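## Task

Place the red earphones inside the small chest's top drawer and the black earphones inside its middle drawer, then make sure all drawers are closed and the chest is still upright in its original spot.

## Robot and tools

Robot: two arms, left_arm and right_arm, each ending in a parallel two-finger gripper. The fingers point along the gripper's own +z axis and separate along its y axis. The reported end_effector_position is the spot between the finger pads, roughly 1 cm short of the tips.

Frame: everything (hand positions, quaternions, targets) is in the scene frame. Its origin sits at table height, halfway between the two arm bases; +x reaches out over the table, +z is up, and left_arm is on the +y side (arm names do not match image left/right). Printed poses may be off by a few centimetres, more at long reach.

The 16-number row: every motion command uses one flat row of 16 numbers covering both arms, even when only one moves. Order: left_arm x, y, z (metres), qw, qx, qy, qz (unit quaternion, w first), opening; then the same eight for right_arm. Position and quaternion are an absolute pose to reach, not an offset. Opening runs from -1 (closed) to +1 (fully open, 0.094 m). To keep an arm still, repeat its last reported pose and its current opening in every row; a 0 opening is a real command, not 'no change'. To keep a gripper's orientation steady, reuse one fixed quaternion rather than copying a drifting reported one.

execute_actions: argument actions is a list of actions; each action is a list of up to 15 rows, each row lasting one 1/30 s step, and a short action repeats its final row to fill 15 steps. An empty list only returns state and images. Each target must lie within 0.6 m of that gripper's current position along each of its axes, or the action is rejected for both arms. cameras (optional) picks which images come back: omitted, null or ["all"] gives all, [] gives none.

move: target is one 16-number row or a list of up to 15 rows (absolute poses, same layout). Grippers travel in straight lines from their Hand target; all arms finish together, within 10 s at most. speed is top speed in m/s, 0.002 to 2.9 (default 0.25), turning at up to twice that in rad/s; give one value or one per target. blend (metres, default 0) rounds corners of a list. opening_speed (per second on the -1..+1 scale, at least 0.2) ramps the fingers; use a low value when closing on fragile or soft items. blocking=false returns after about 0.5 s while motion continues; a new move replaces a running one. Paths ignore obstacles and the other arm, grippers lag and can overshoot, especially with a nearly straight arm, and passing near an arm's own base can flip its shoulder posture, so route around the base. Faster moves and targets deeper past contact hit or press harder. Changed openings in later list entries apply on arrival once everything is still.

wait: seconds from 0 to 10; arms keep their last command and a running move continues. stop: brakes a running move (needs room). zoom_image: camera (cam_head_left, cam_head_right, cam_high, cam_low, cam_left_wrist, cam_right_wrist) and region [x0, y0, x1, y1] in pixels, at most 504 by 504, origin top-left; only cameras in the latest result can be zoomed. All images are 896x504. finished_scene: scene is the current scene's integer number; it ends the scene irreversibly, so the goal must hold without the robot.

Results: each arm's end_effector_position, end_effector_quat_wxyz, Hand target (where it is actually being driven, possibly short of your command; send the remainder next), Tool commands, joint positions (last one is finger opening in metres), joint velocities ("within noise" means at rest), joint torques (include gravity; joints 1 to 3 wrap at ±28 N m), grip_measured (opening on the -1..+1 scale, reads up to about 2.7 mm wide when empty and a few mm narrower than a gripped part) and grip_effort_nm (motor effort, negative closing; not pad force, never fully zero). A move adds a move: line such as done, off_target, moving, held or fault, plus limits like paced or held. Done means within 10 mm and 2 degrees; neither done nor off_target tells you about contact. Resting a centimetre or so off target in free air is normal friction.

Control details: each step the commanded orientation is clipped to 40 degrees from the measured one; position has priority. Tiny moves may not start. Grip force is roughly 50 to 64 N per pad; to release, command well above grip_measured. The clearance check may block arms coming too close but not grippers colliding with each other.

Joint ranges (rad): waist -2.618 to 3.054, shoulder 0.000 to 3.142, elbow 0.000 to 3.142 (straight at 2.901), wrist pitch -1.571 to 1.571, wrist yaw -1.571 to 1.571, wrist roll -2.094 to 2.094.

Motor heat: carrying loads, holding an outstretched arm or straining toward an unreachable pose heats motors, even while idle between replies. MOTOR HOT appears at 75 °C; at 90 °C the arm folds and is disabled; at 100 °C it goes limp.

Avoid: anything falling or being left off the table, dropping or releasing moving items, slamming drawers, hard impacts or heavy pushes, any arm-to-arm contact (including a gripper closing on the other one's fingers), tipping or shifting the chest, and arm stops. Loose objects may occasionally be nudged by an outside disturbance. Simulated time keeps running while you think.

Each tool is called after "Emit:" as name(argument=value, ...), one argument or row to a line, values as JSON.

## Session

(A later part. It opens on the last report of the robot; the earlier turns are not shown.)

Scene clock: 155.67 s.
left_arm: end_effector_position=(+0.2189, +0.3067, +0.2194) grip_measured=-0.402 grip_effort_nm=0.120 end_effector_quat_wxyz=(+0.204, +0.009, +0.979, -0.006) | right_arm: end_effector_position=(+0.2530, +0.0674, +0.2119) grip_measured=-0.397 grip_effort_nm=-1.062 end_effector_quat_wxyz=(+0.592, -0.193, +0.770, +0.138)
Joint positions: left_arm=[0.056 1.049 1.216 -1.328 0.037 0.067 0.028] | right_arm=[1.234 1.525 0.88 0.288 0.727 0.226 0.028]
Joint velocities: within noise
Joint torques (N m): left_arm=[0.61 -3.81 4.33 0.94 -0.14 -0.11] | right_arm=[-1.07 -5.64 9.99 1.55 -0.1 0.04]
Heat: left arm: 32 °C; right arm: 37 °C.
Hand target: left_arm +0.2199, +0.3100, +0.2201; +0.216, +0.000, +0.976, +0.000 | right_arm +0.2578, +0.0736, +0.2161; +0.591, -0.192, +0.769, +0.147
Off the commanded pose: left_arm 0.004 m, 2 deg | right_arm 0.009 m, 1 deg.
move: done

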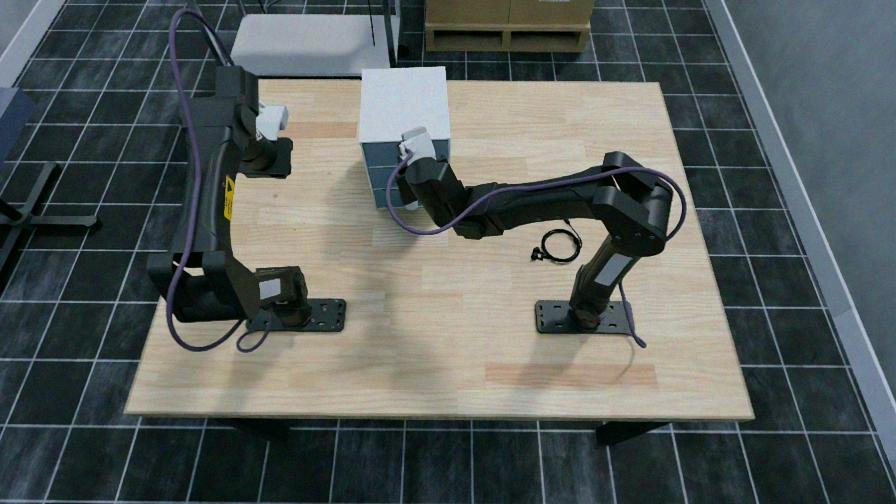

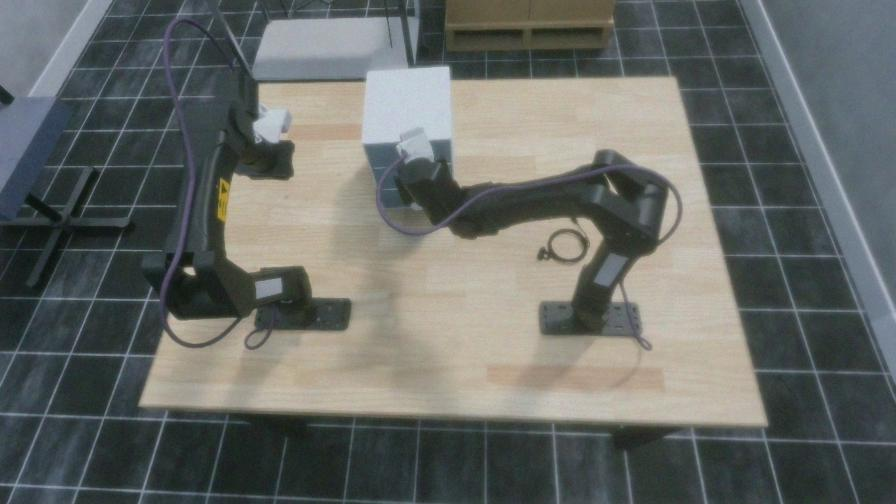

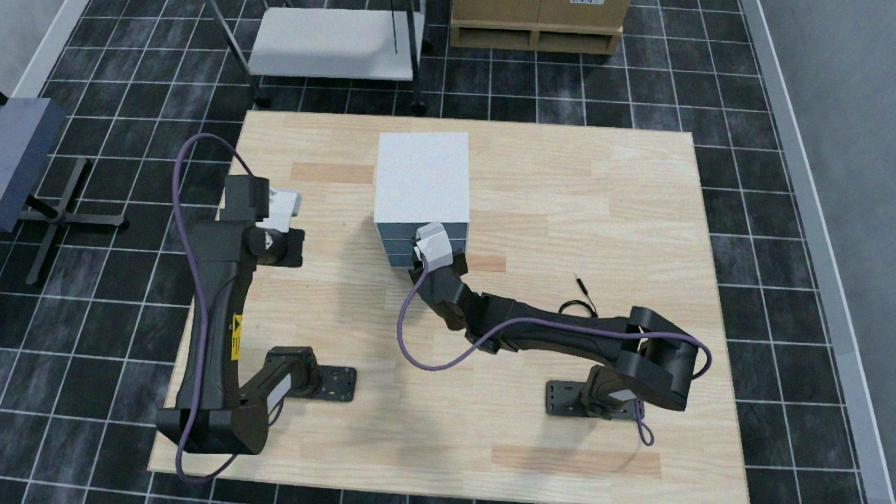

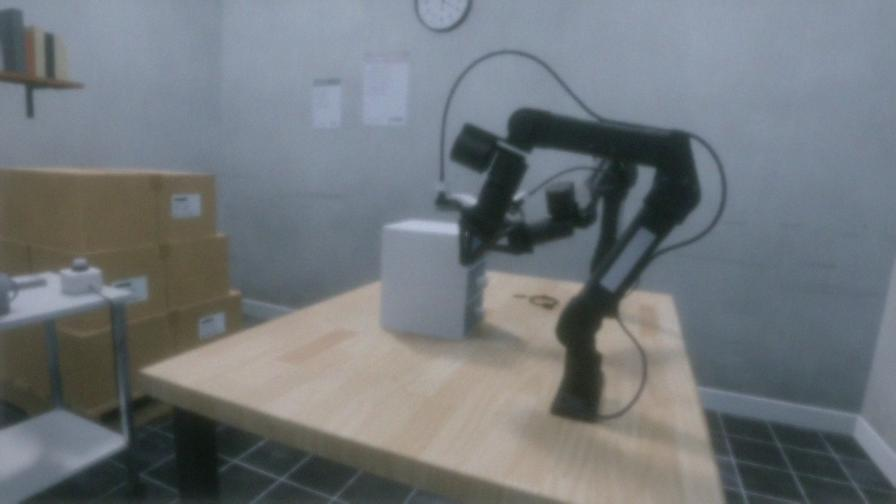

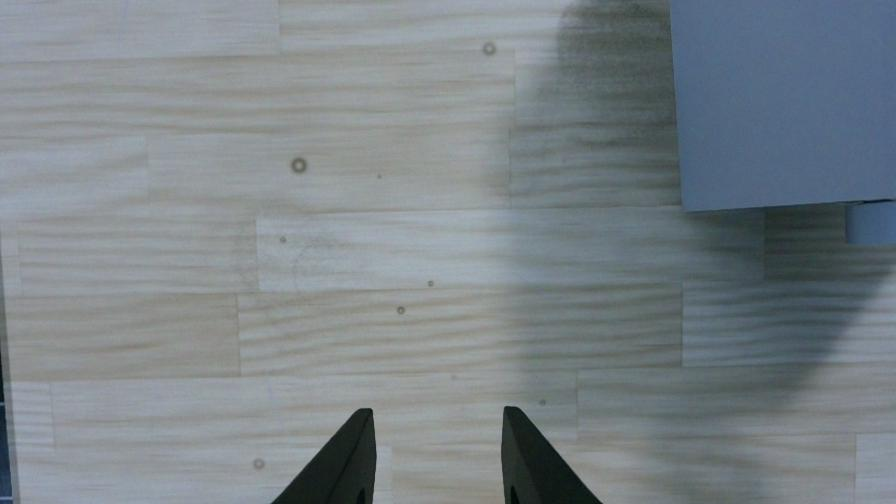

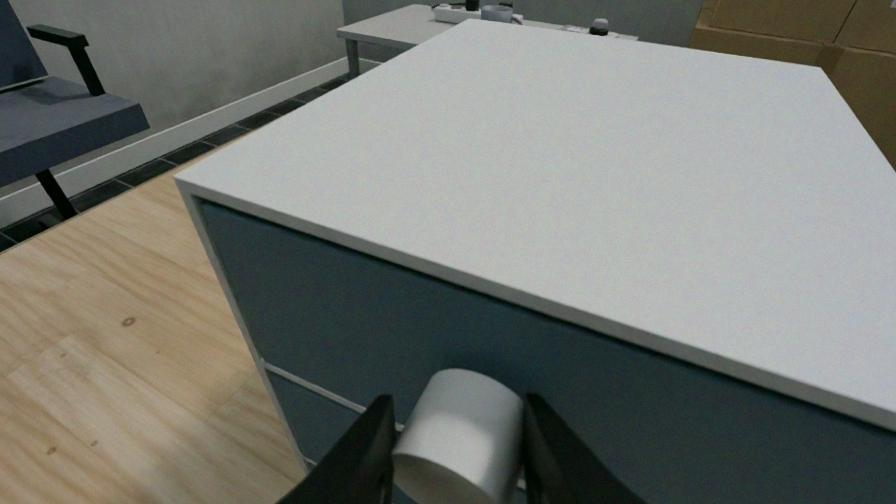

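Emit:
move(
  target=[
    [0.22,0.31,0.22,0.216,0,0.976,0,-0.4,0.252,0.074,0.216,0.591,-0.192,0.769,0.147,0.1],
    [0.22,0.31,0.22,0.216,0,0.976,0,-0.4,0.20,0.062,0.222,0.591,-0.192,0.769,0.147,0.1],
    [0.16,0.24,0.2,0.439,0.222,0.857,-0.110,0.3,0.15,-0.10,0.24,0.418,-0.241,0.859,0.172,0.1],
    [0.185,0.125,0.16,0.591,0.192,0.769,-0.147,0.3,0.15,-0.265,0.16,0.216,0,0.976,0,0.1],
  ],
  speed=[0.1,0.12,0.25,0.2],
  blend=[0,0,0.03,0],
)

Scene clock: 175.70 s.
left_arm: end_effector_position=(+0.1828, +0.1233, +0.1622) grip_measured=+0.298 grip_effort_nm=0.110 end_effector_quat_wxyz=(+0.585, +0.200, +0.771, -0.151) | right_arm: end_effector_position=(+0.1521, -0.2637, +0.1631) grip_measured=+0.099 grip_effort_nm=0.042 end_effector_quat_wxyz=(+0.223, +0.003, +0.975, +0.003)
Joint positions: left_arm=[-1.244 0.438 0.215 -0.137 -0.705 -0.238 0.061] | right_arm=[0.432 0.718 0.867 -1.305 0.179 0.4 0.052]
Joint velocities: within noise
Joint torques (N m): left_arm=[0.14 1.03 5.19 1.65 -0.42 -0.04] | right_arm=[-0.54 0.69 5.83 0.86 0.07 -0.08]
Heat: left arm: 33 °C; right arm: 38 °C.
Hand target: left_arm +0.1849, +0.1252, +0.1599; +0.591, +0.192, +0.770, -0.147 | right_arm +0.1500, -0.2649, +0.1601; +0.216, +0.000, +0.976, +0.000
Off the commanded pose: left_arm 0.004 m, 1 deg | right_arm 0.004 m, 1 deg.
move: done; blend cut to 0 m at target 3

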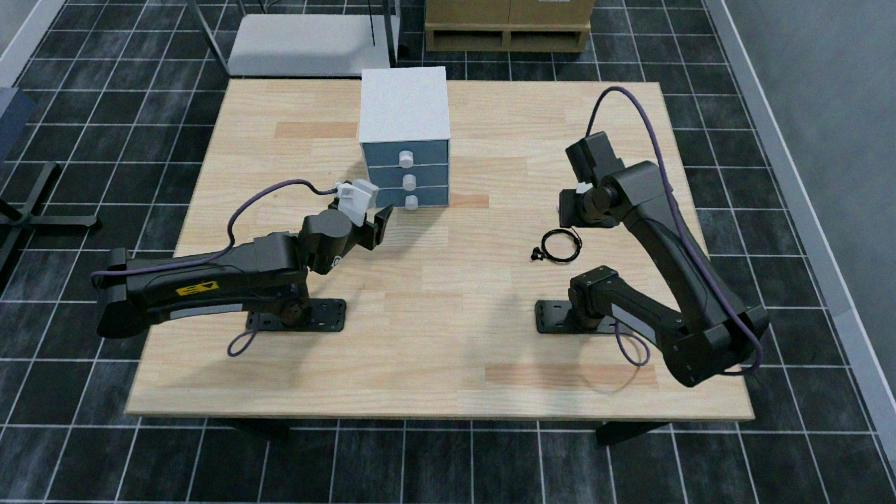

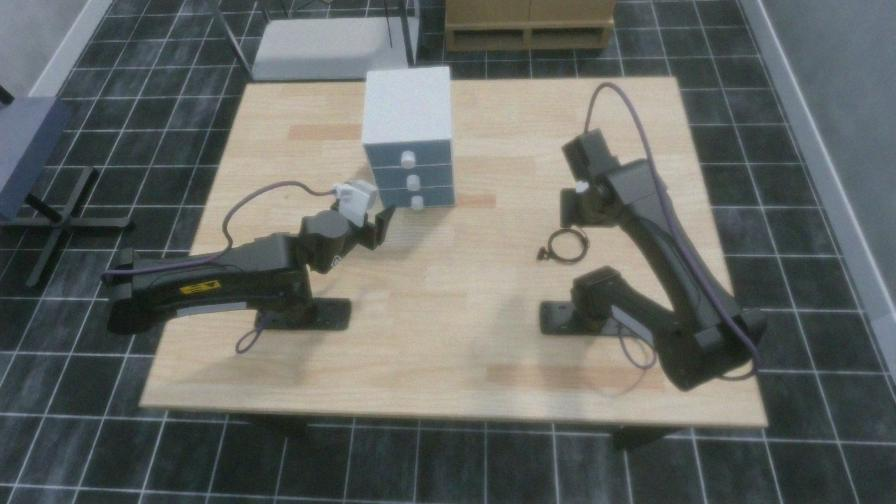

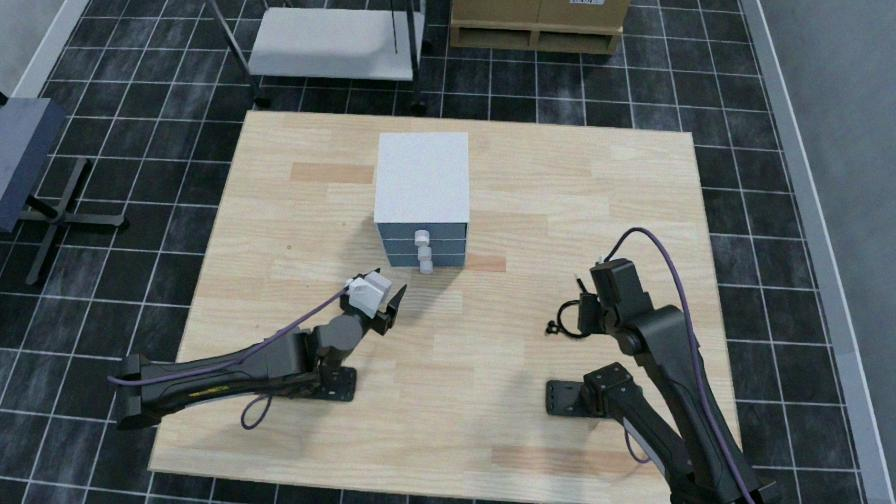

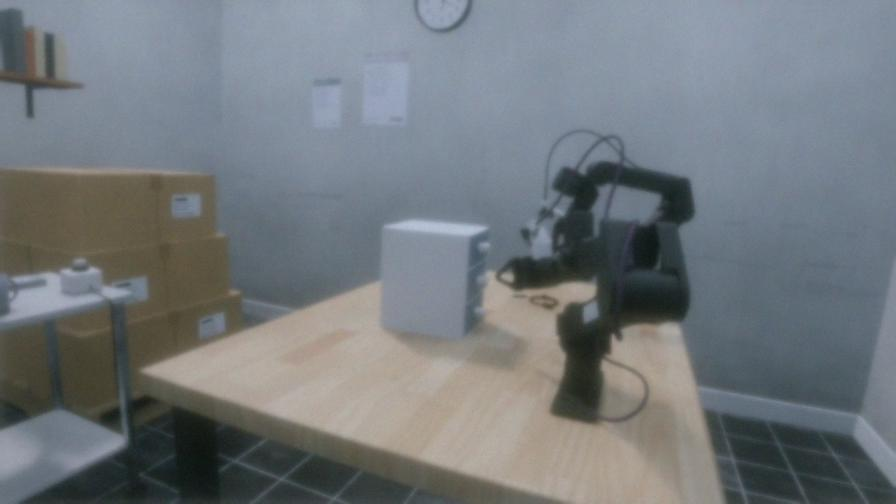

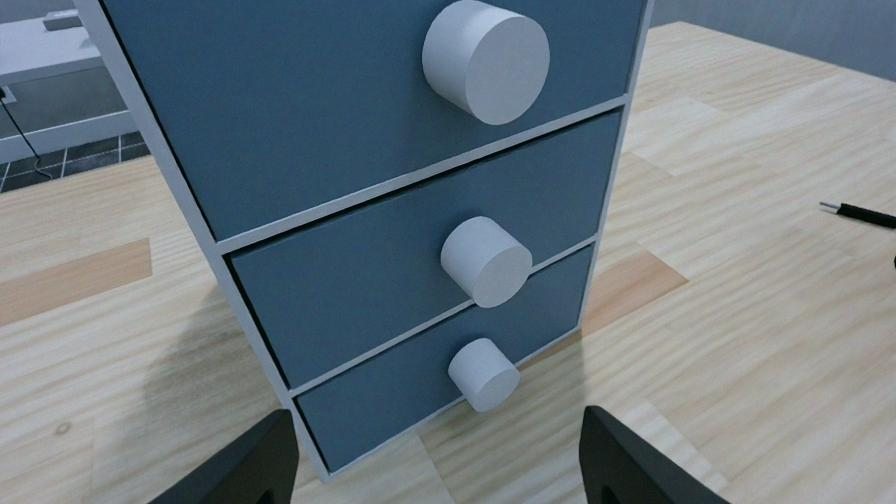

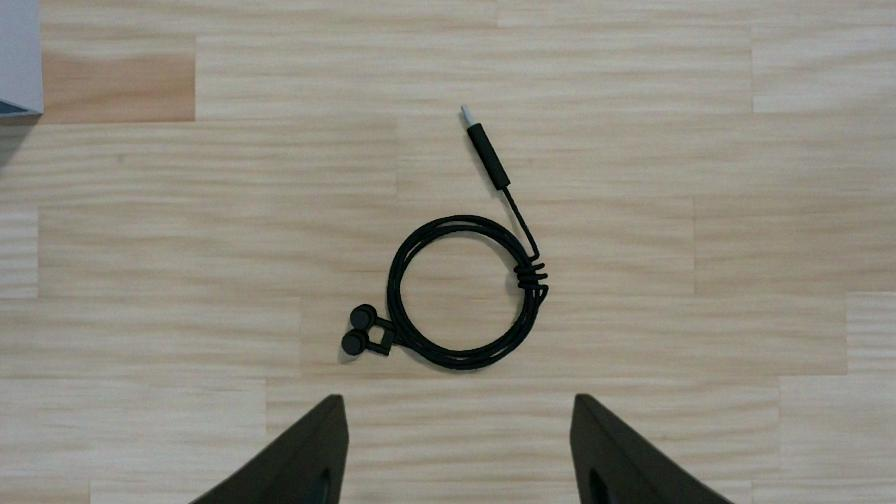

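Emit:
move(
  target=[
    [0.205,0.085,0.13,0.591,0.192,0.769,-0.147,0.3,0.163,-0.311,0.1,0.216,0,0.976,0,0.0],
  ],
  speed=0.15,
  cameras=["cam_left_wrist","cam_right_wrist","cam_head_left"],
)

Scene clock: 203.77 s.
left_arm: end_effector_position=(+0.2041, +0.0830, +0.1321) grip_measured=+0.298 grip_effort_nm=0.115 end_effector_quat_wxyz=(+0.588, +0.194, +0.771, -0.147) | right_arm: end_effector_position=(+0.1604, -0.3118, +0.1019) grip_measured=+0.001 grip_effort_nm=-0.105 end_effector_quat_wxyz=(+0.213, +0.004, +0.977, -0.004)
Joint positions: left_arm=[-1.209 0.926 0.163 0.413 -0.687 -0.226 0.061] | right_arm=[-0.129 0.655 0.609 -1.099 -0.044 -0.111 0.047]
Joint velocities: within noise
Joint torques (N m): left_arm=[0.81 -1.31 4.56 1.75 -0.11 0.06] | right_arm=[-0.61 0.91 6 1.12 -0.14 -0.08]
Heat: left arm: 36 °C; right arm: 37 °C.
Hand target: left_arm +0.2049, +0.0851, +0.1300; +0.591, +0.192, +0.770, -0.147 | right_arm +0.1629, -0.3110, +0.1001; +0.216, +0.000, +0.976, +0.000
Off the commanded pose: left_arm 0.003 m, 1 deg | right_arm 0.003 m, 1 deg.
move: done
Images, in order (width x height): cam_head_left 896x504, cam_left_wrist 896x504, cam_right_wrist 896x504.

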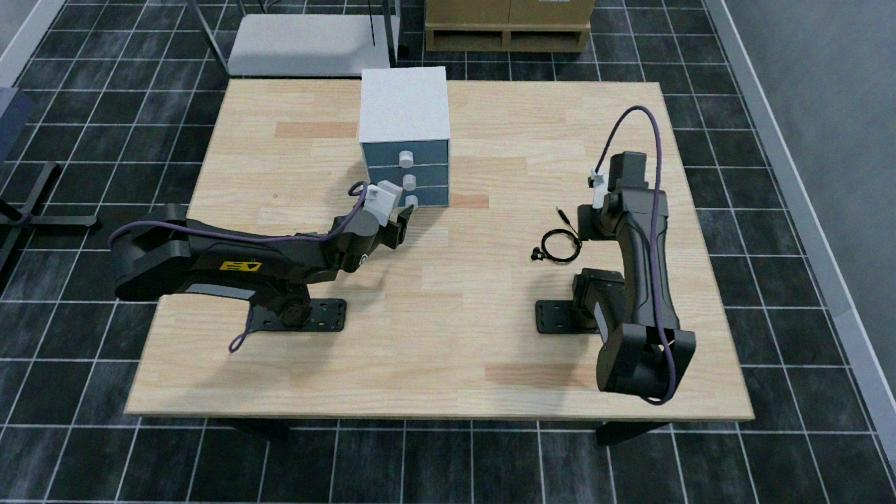

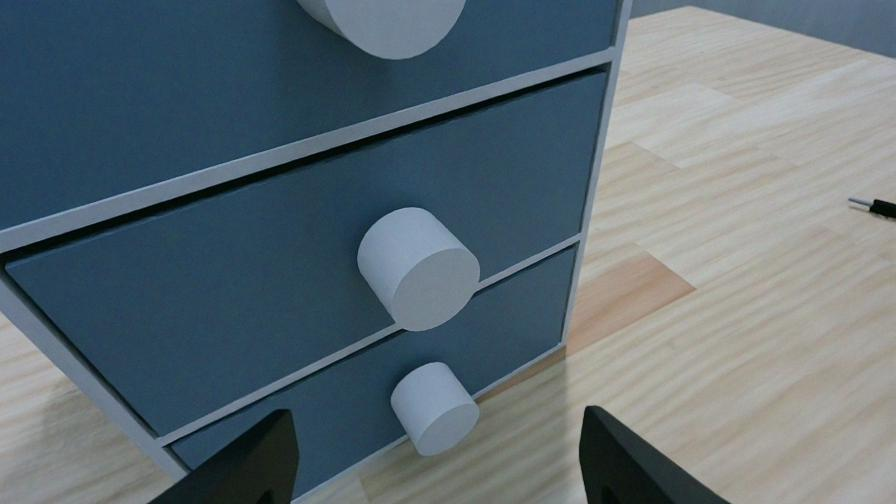

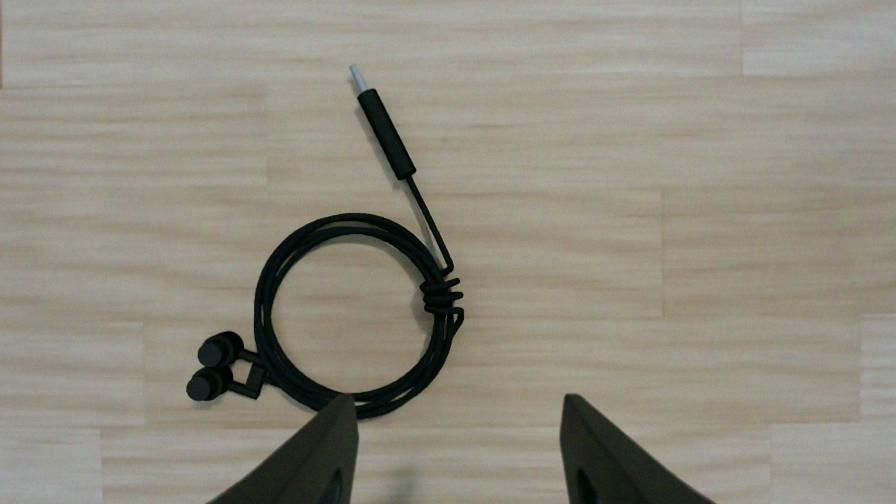

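Emit:
move(
  target=[
    [0.250,0.057,0.118,0.591,0.192,0.769,-0.147,0.3,0.163,-0.307,0.014,0.216,0,0.976,0,0.0],
  ],
  speed=0.1,
  cameras=["cam_left_wrist","cam_right_wrist","cam_head_left"],
)

Scene clock: 215.90 s.
left_arm: end_effector_position=(+0.2429, +0.0668, +0.1022) grip_measured=+0.298 grip_effort_nm=0.110 end_effector_quat_wxyz=(+0.576, +0.200, +0.781, -0.133) | right_arm: end_effector_position=(+0.1611, -0.3070, +0.0160) grip_measured=+0.001 grip_effort_nm=-0.105 end_effector_quat_wxyz=(+0.212, -0.002, +0.977, +0.001)
Joint positions: left_arm=[-1.041 1.311 0.198 0.755 -0.534 -0.164 0.061] | right_arm=[-0.099 0.645 0.266 -0.767 -0.044 -0.094 0.047]
Joint velocities: within noise
Joint torques (N m): left_arm=[0.72 -3.07 7.04 1.79 -0.06 0.08] | right_arm=[0.54 0.72 5.98 1.14 0.05 0.14]
Heat: left arm: 36 °C; right arm: 37 °C.
Hand target: left_arm +0.2493, +0.0578, +0.1184; +0.591, +0.192, +0.769, -0.147 | right_arm +0.1628, -0.3070, +0.0140; +0.216, +0.000, +0.976, +0.000
Off the commanded pose: left_arm 0.020 m, 3 deg | right_arm 0.003 m, 1 deg.
move: off_target (left_arm)
Images, in order (width x height): cam_head_left 896x504, cam_left_wrist 896x504, cam_right_wrist 896x504.

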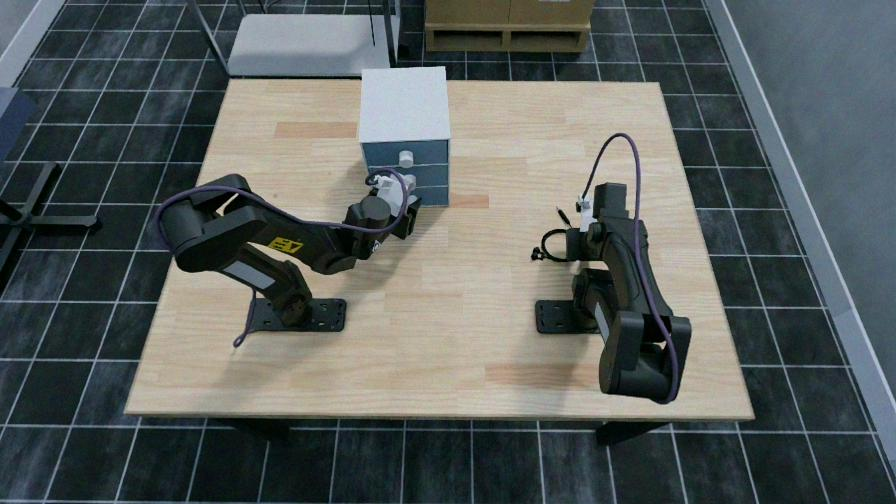

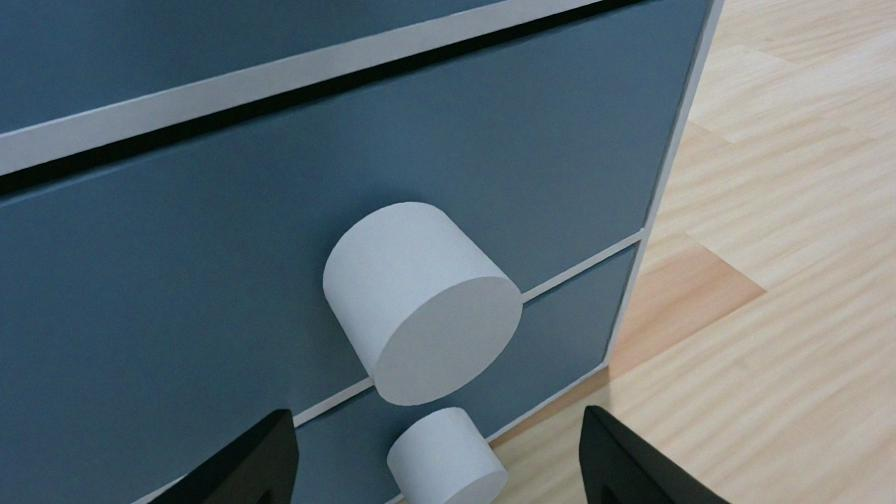

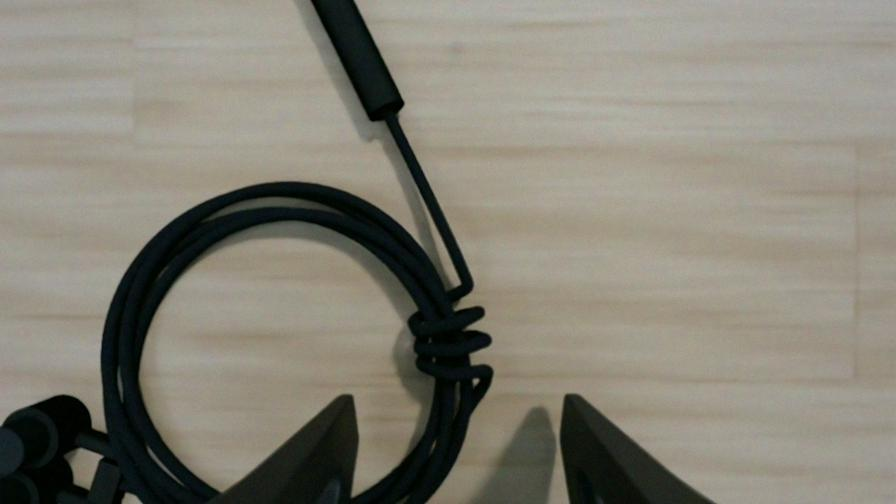

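Emit:
move(
  target=[
    [0.25,0.060,0.137,0.591,0.192,0.769,-0.147,0.3,0.163,-0.307,0.010,0.216,0,0.976,0,0.0],
    [0.267,0.056,0.137,0.591,0.192,0.769,-0.147,0.3,0.163,-0.307,0.010,0.216,0,0.976,0,-1],
  ],
  speed=0.08,
  opening_speed=1,
  cameras=["cam_left_wrist","cam_right_wrist","cam_head_left"],
)

Scene clock: 226.23 s.
left_arm: end_effector_position=(+0.2567, +0.0607, +0.1248) grip_measured=+0.298 grip_effort_nm=0.110 end_effector_quat_wxyz=(+0.581, +0.201, +0.775, -0.146) | right_arm: end_effector_position=(+0.1645, -0.3073, +0.0136) grip_measured=-0.952 grip_effort_nm=-1.048 end_effector_quat_wxyz=(+0.219, -0.002, +0.976, +0.001)
Joint positions: left_arm=[-0.98 1.26 0.267 0.672 -0.459 -0.138 0.061] | right_arm=[-0.098 0.65 0.25 -0.732 -0.044 -0.094 0.002]
Joint velocities: within noise
Joint torques (N m): left_arm=[1.7 -2.66 8.32 1.55 -0.09 0.04] | right_arm=[0.54 0.7 5.94 1.03 0.06 0.13]
Heat: left arm: 36 °C; right arm: 37 °C.
Hand target: left_arm +0.2664, +0.0568, +0.1372; +0.591, +0.192, +0.769, -0.147 | right_arm +0.1630, -0.3070, +0.0101; +0.216, +0.000, +0.976, +0.000
Off the commanded pose: left_arm 0.017 m, 2 deg | right_arm 0.004 m, 0 deg.
move: off_target (left_arm)
Images, in order (width x height): cam_head_left 896x504, cam_left_wrist 896x504, cam_right_wrist 896x504.

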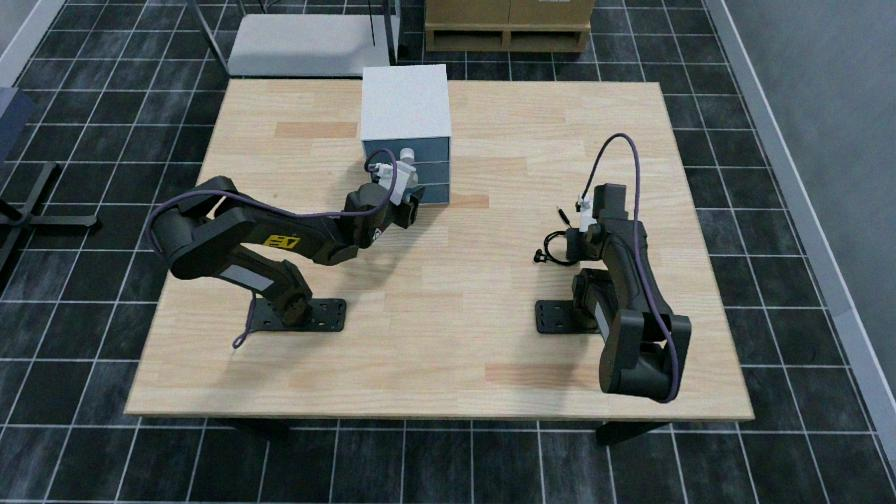

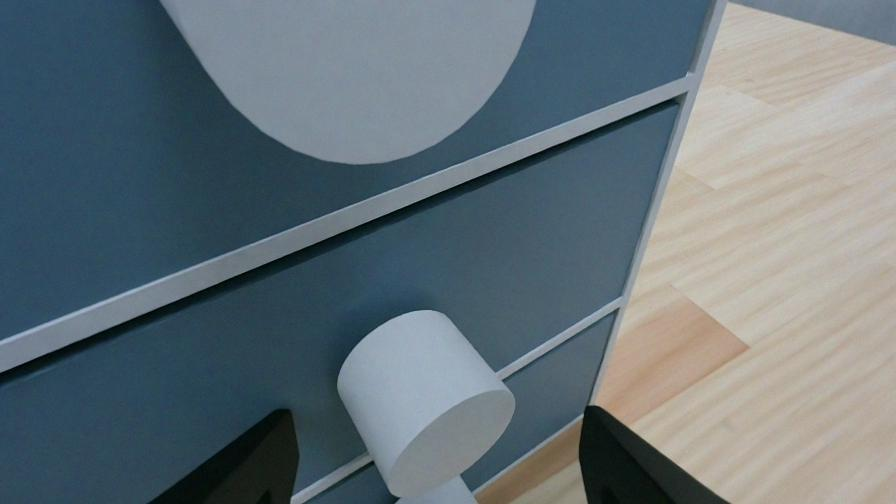

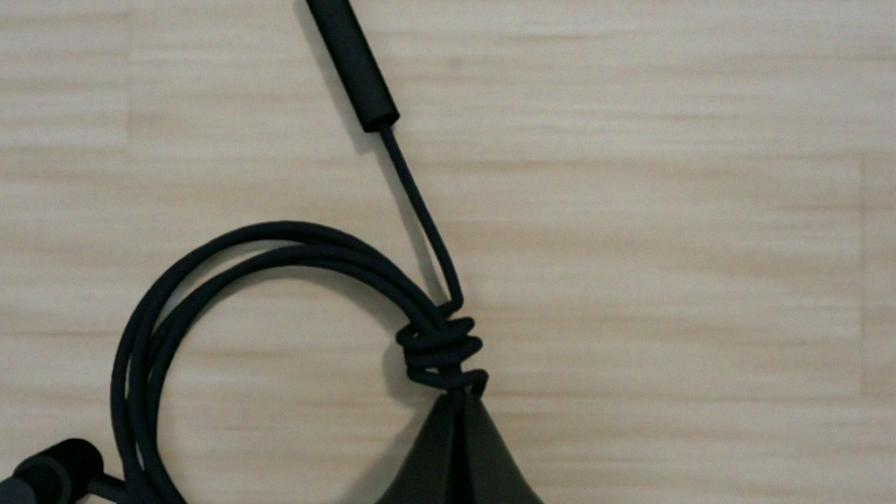

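Emit:
move(
  target=[
    [0.259,0.059,0.135,0.591,0.192,0.769,-0.147,0.3,0.163,-0.30,0.06,0.216,0,0.976,0,-1],
    [0.259,0.059,0.135,0.591,0.192,0.769,-0.147,-0.6,0.165,-0.30,0.16,0.216,0,0.976,0,-1],
  ],
  speed=0.12,
  opening_speed=1.2,
  cameras=["cam_left_wrist","cam_right_wrist","cam_head_left"],
)

Scene clock: 234.33 s.
left_arm: end_effector_position=(+0.2570, +0.0616, +0.1251) grip_measured=-0.373 grip_effort_nm=-1.009 end_effector_quat_wxyz=(+0.582, +0.200, +0.775, -0.143) | right_arm: end_effector_position=(+0.1615, -0.2995, +0.1496) grip_measured=-0.953 grip_effort_nm=-1.062 end_effector_quat_wxyz=(+0.203, -0.003, +0.979, +0.003)
Joint positions: left_arm=[-0.983 1.26 0.267 0.672 -0.468 -0.138 0.029] | right_arm=[-0.019 0.736 0.826 -1.253 -0.014 -0.021 0.002]
Joint velocities: within noise
Joint torques (N m): left_arm=[-0.38 -4.74 6.22 1.52 -0.25 -0.04] | right_arm=[0.55 0.39 9.65 0.87 0.1 0.13]
Heat: left arm: 37 °C; right arm: 37 °C.
Hand target: left_arm +0.2590, +0.0591, +0.1350; +0.591, +0.192, +0.769, -0.147 | right_arm +0.1649, -0.3000, +0.1599; +0.216, +0.000, +0.976, +0.000
Off the commanded pose: left_arm 0.010 m, 2 deg | right_arm 0.011 m, 2 deg.
move: off_target (right_arm); target 2's new opening was sent with left_arm's hand 0.011 m and 2 deg from that target
Images, in order (width x height): cam_head_left 896x504, cam_left_wrist 896x504, cam_right_wrist 896x504.

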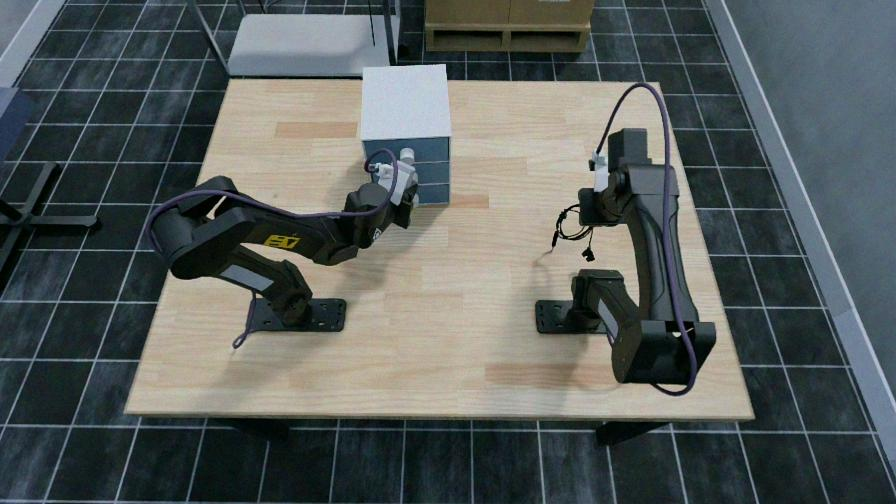

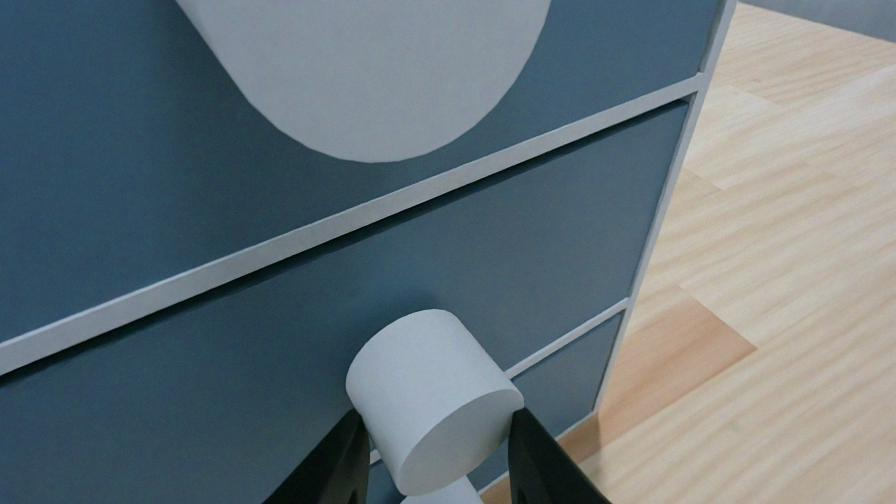

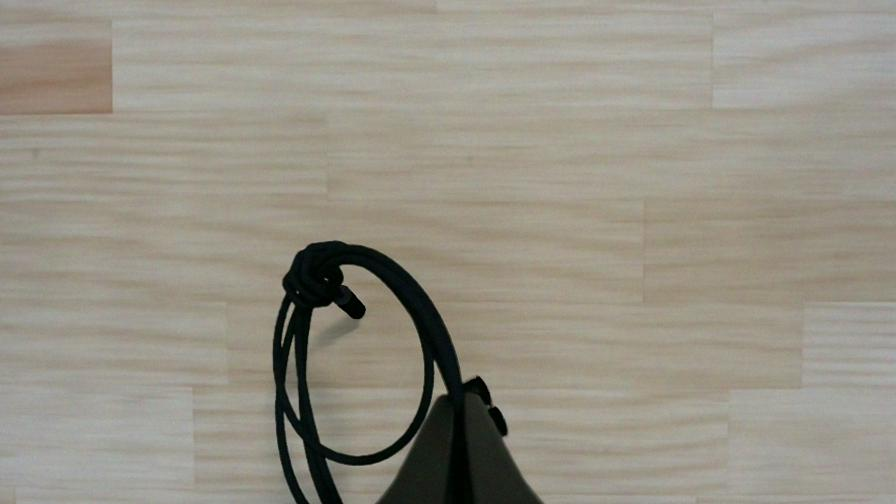

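Emit:
move(
  target=[
    [0.137,0.053,0.135,0.591,0.192,0.769,-0.147,-0.6,0.19,-0.26,0.29,0.314,0,0.949,0,-1],
  ],
  speed=0.12,
)

Emit:
zoom_image(
  camera="cam_head_left",
  region=[330, 60, 680, 280],
)

Scene clock: 241.37 s.
left_arm: end_effector_position=(+0.1367, +0.0581, +0.1154) grip_measured=-0.373 grip_effort_nm=-1.013 end_effector_quat_wxyz=(+0.579, +0.212, +0.776, -0.137) | right_arm: end_effector_position=(+0.1889, -0.2585, +0.2800) grip_measured=-0.953 grip_effort_nm=-1.062 end_effector_quat_wxyz=(+0.300, -0.007, +0.954, +0.000)
Joint positions: left_arm=[-1.657 1.082 0.247 0.184 -1.067 -0.555 0.029] | right_arm=[0.428 0.921 1.35 -1.432 0.236 0.344 0.002]
Joint velocities: within noise
Joint torques (N m): left_arm=[-0.59 -3.89 8.47 1.05 -0.72 0.06] | right_arm=[0.5 -0.27 8.72 1.07 0.32 0.17]
Heat: left arm: 37 °C; right arm: 36 °C.
Hand target: left_arm +0.1373, +0.0532, +0.1345; +0.591, +0.192, +0.769, -0.147 | right_arm +0.1899, -0.2600, +0.2898; +0.314, +0.000, +0.949, +0.000
Off the commanded pose: left_arm 0.020 m, 3 deg | right_arm 0.010 m, 2 deg.
move: off_target (left_arm)

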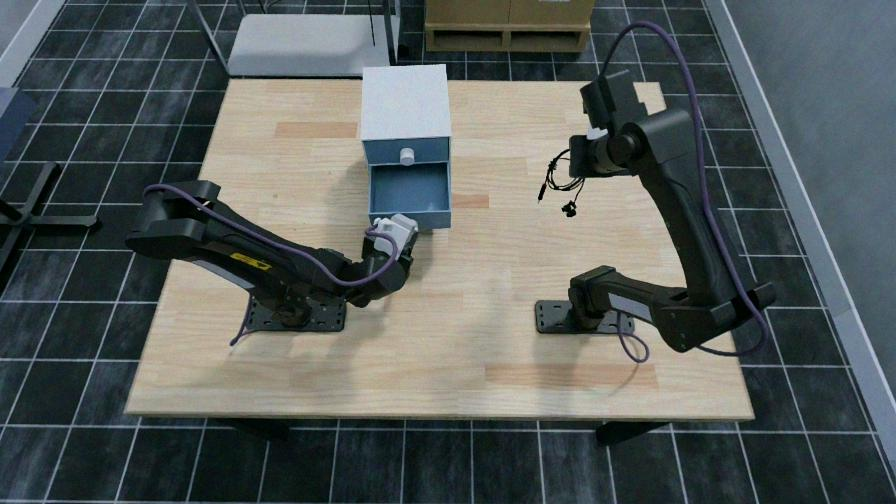

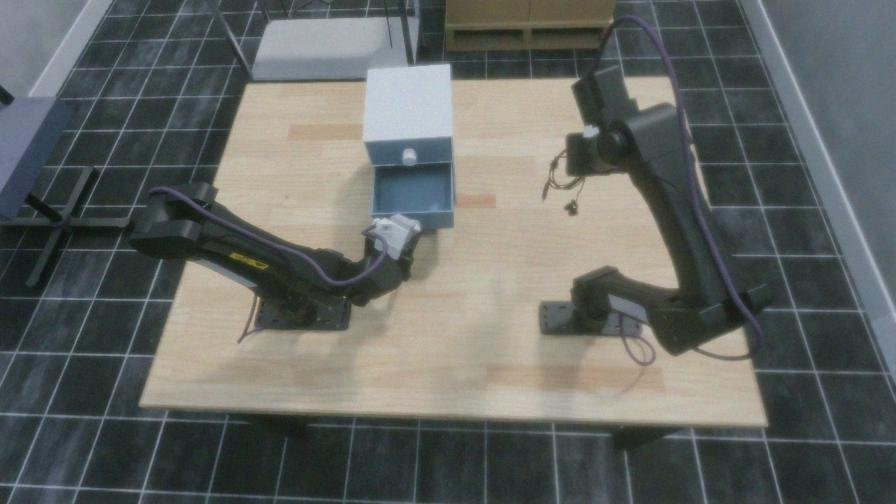

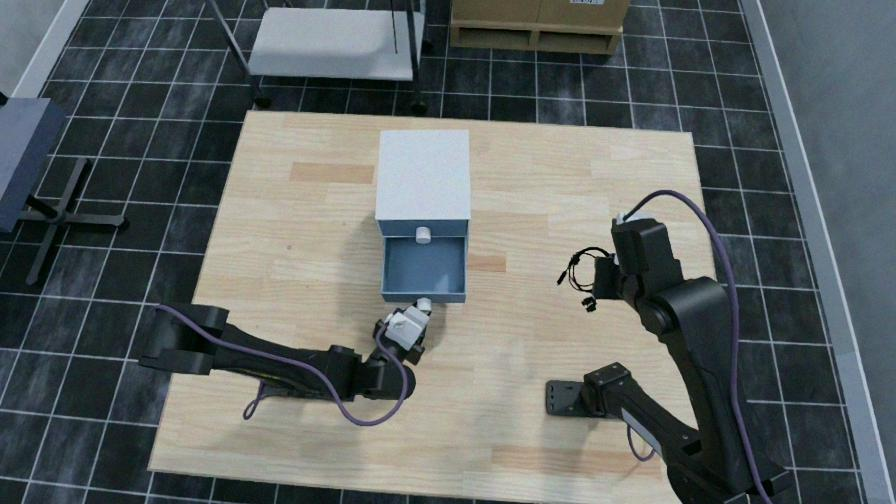

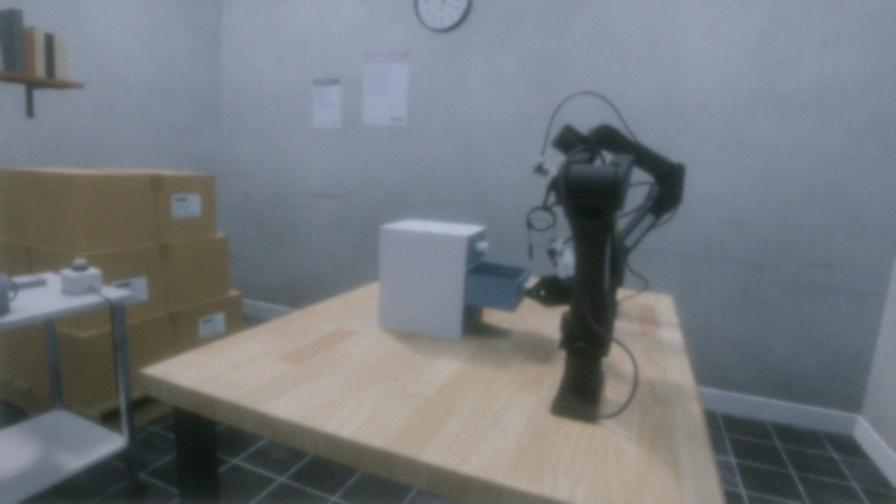

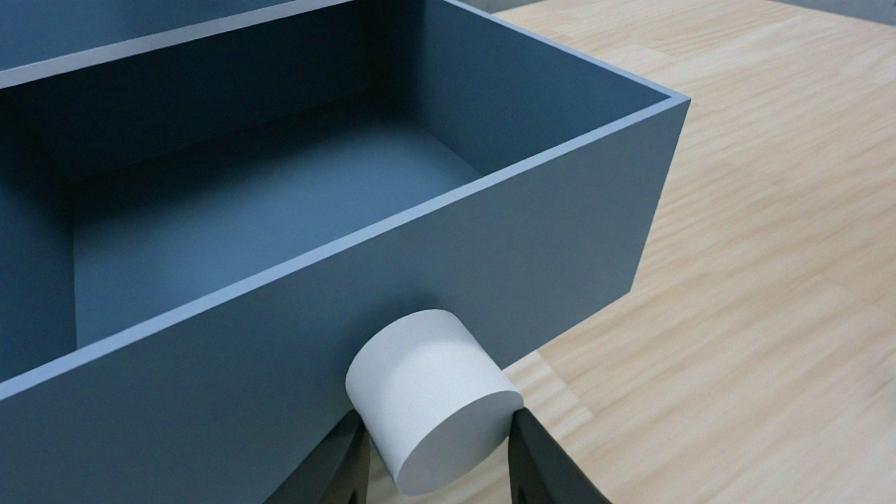

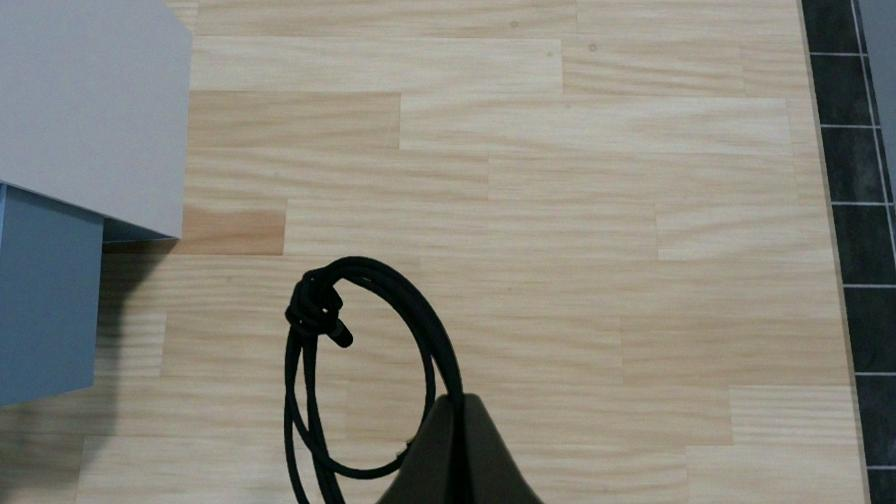

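Scaled by 1.440 from the camera's 896x504 image, which has a finer 1280x720 frame.

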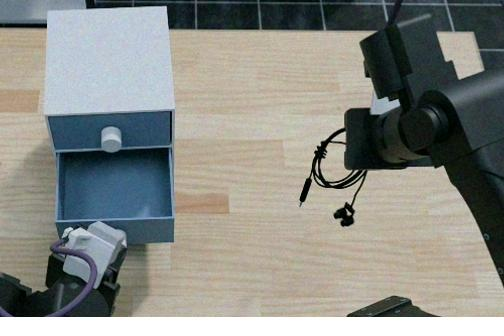

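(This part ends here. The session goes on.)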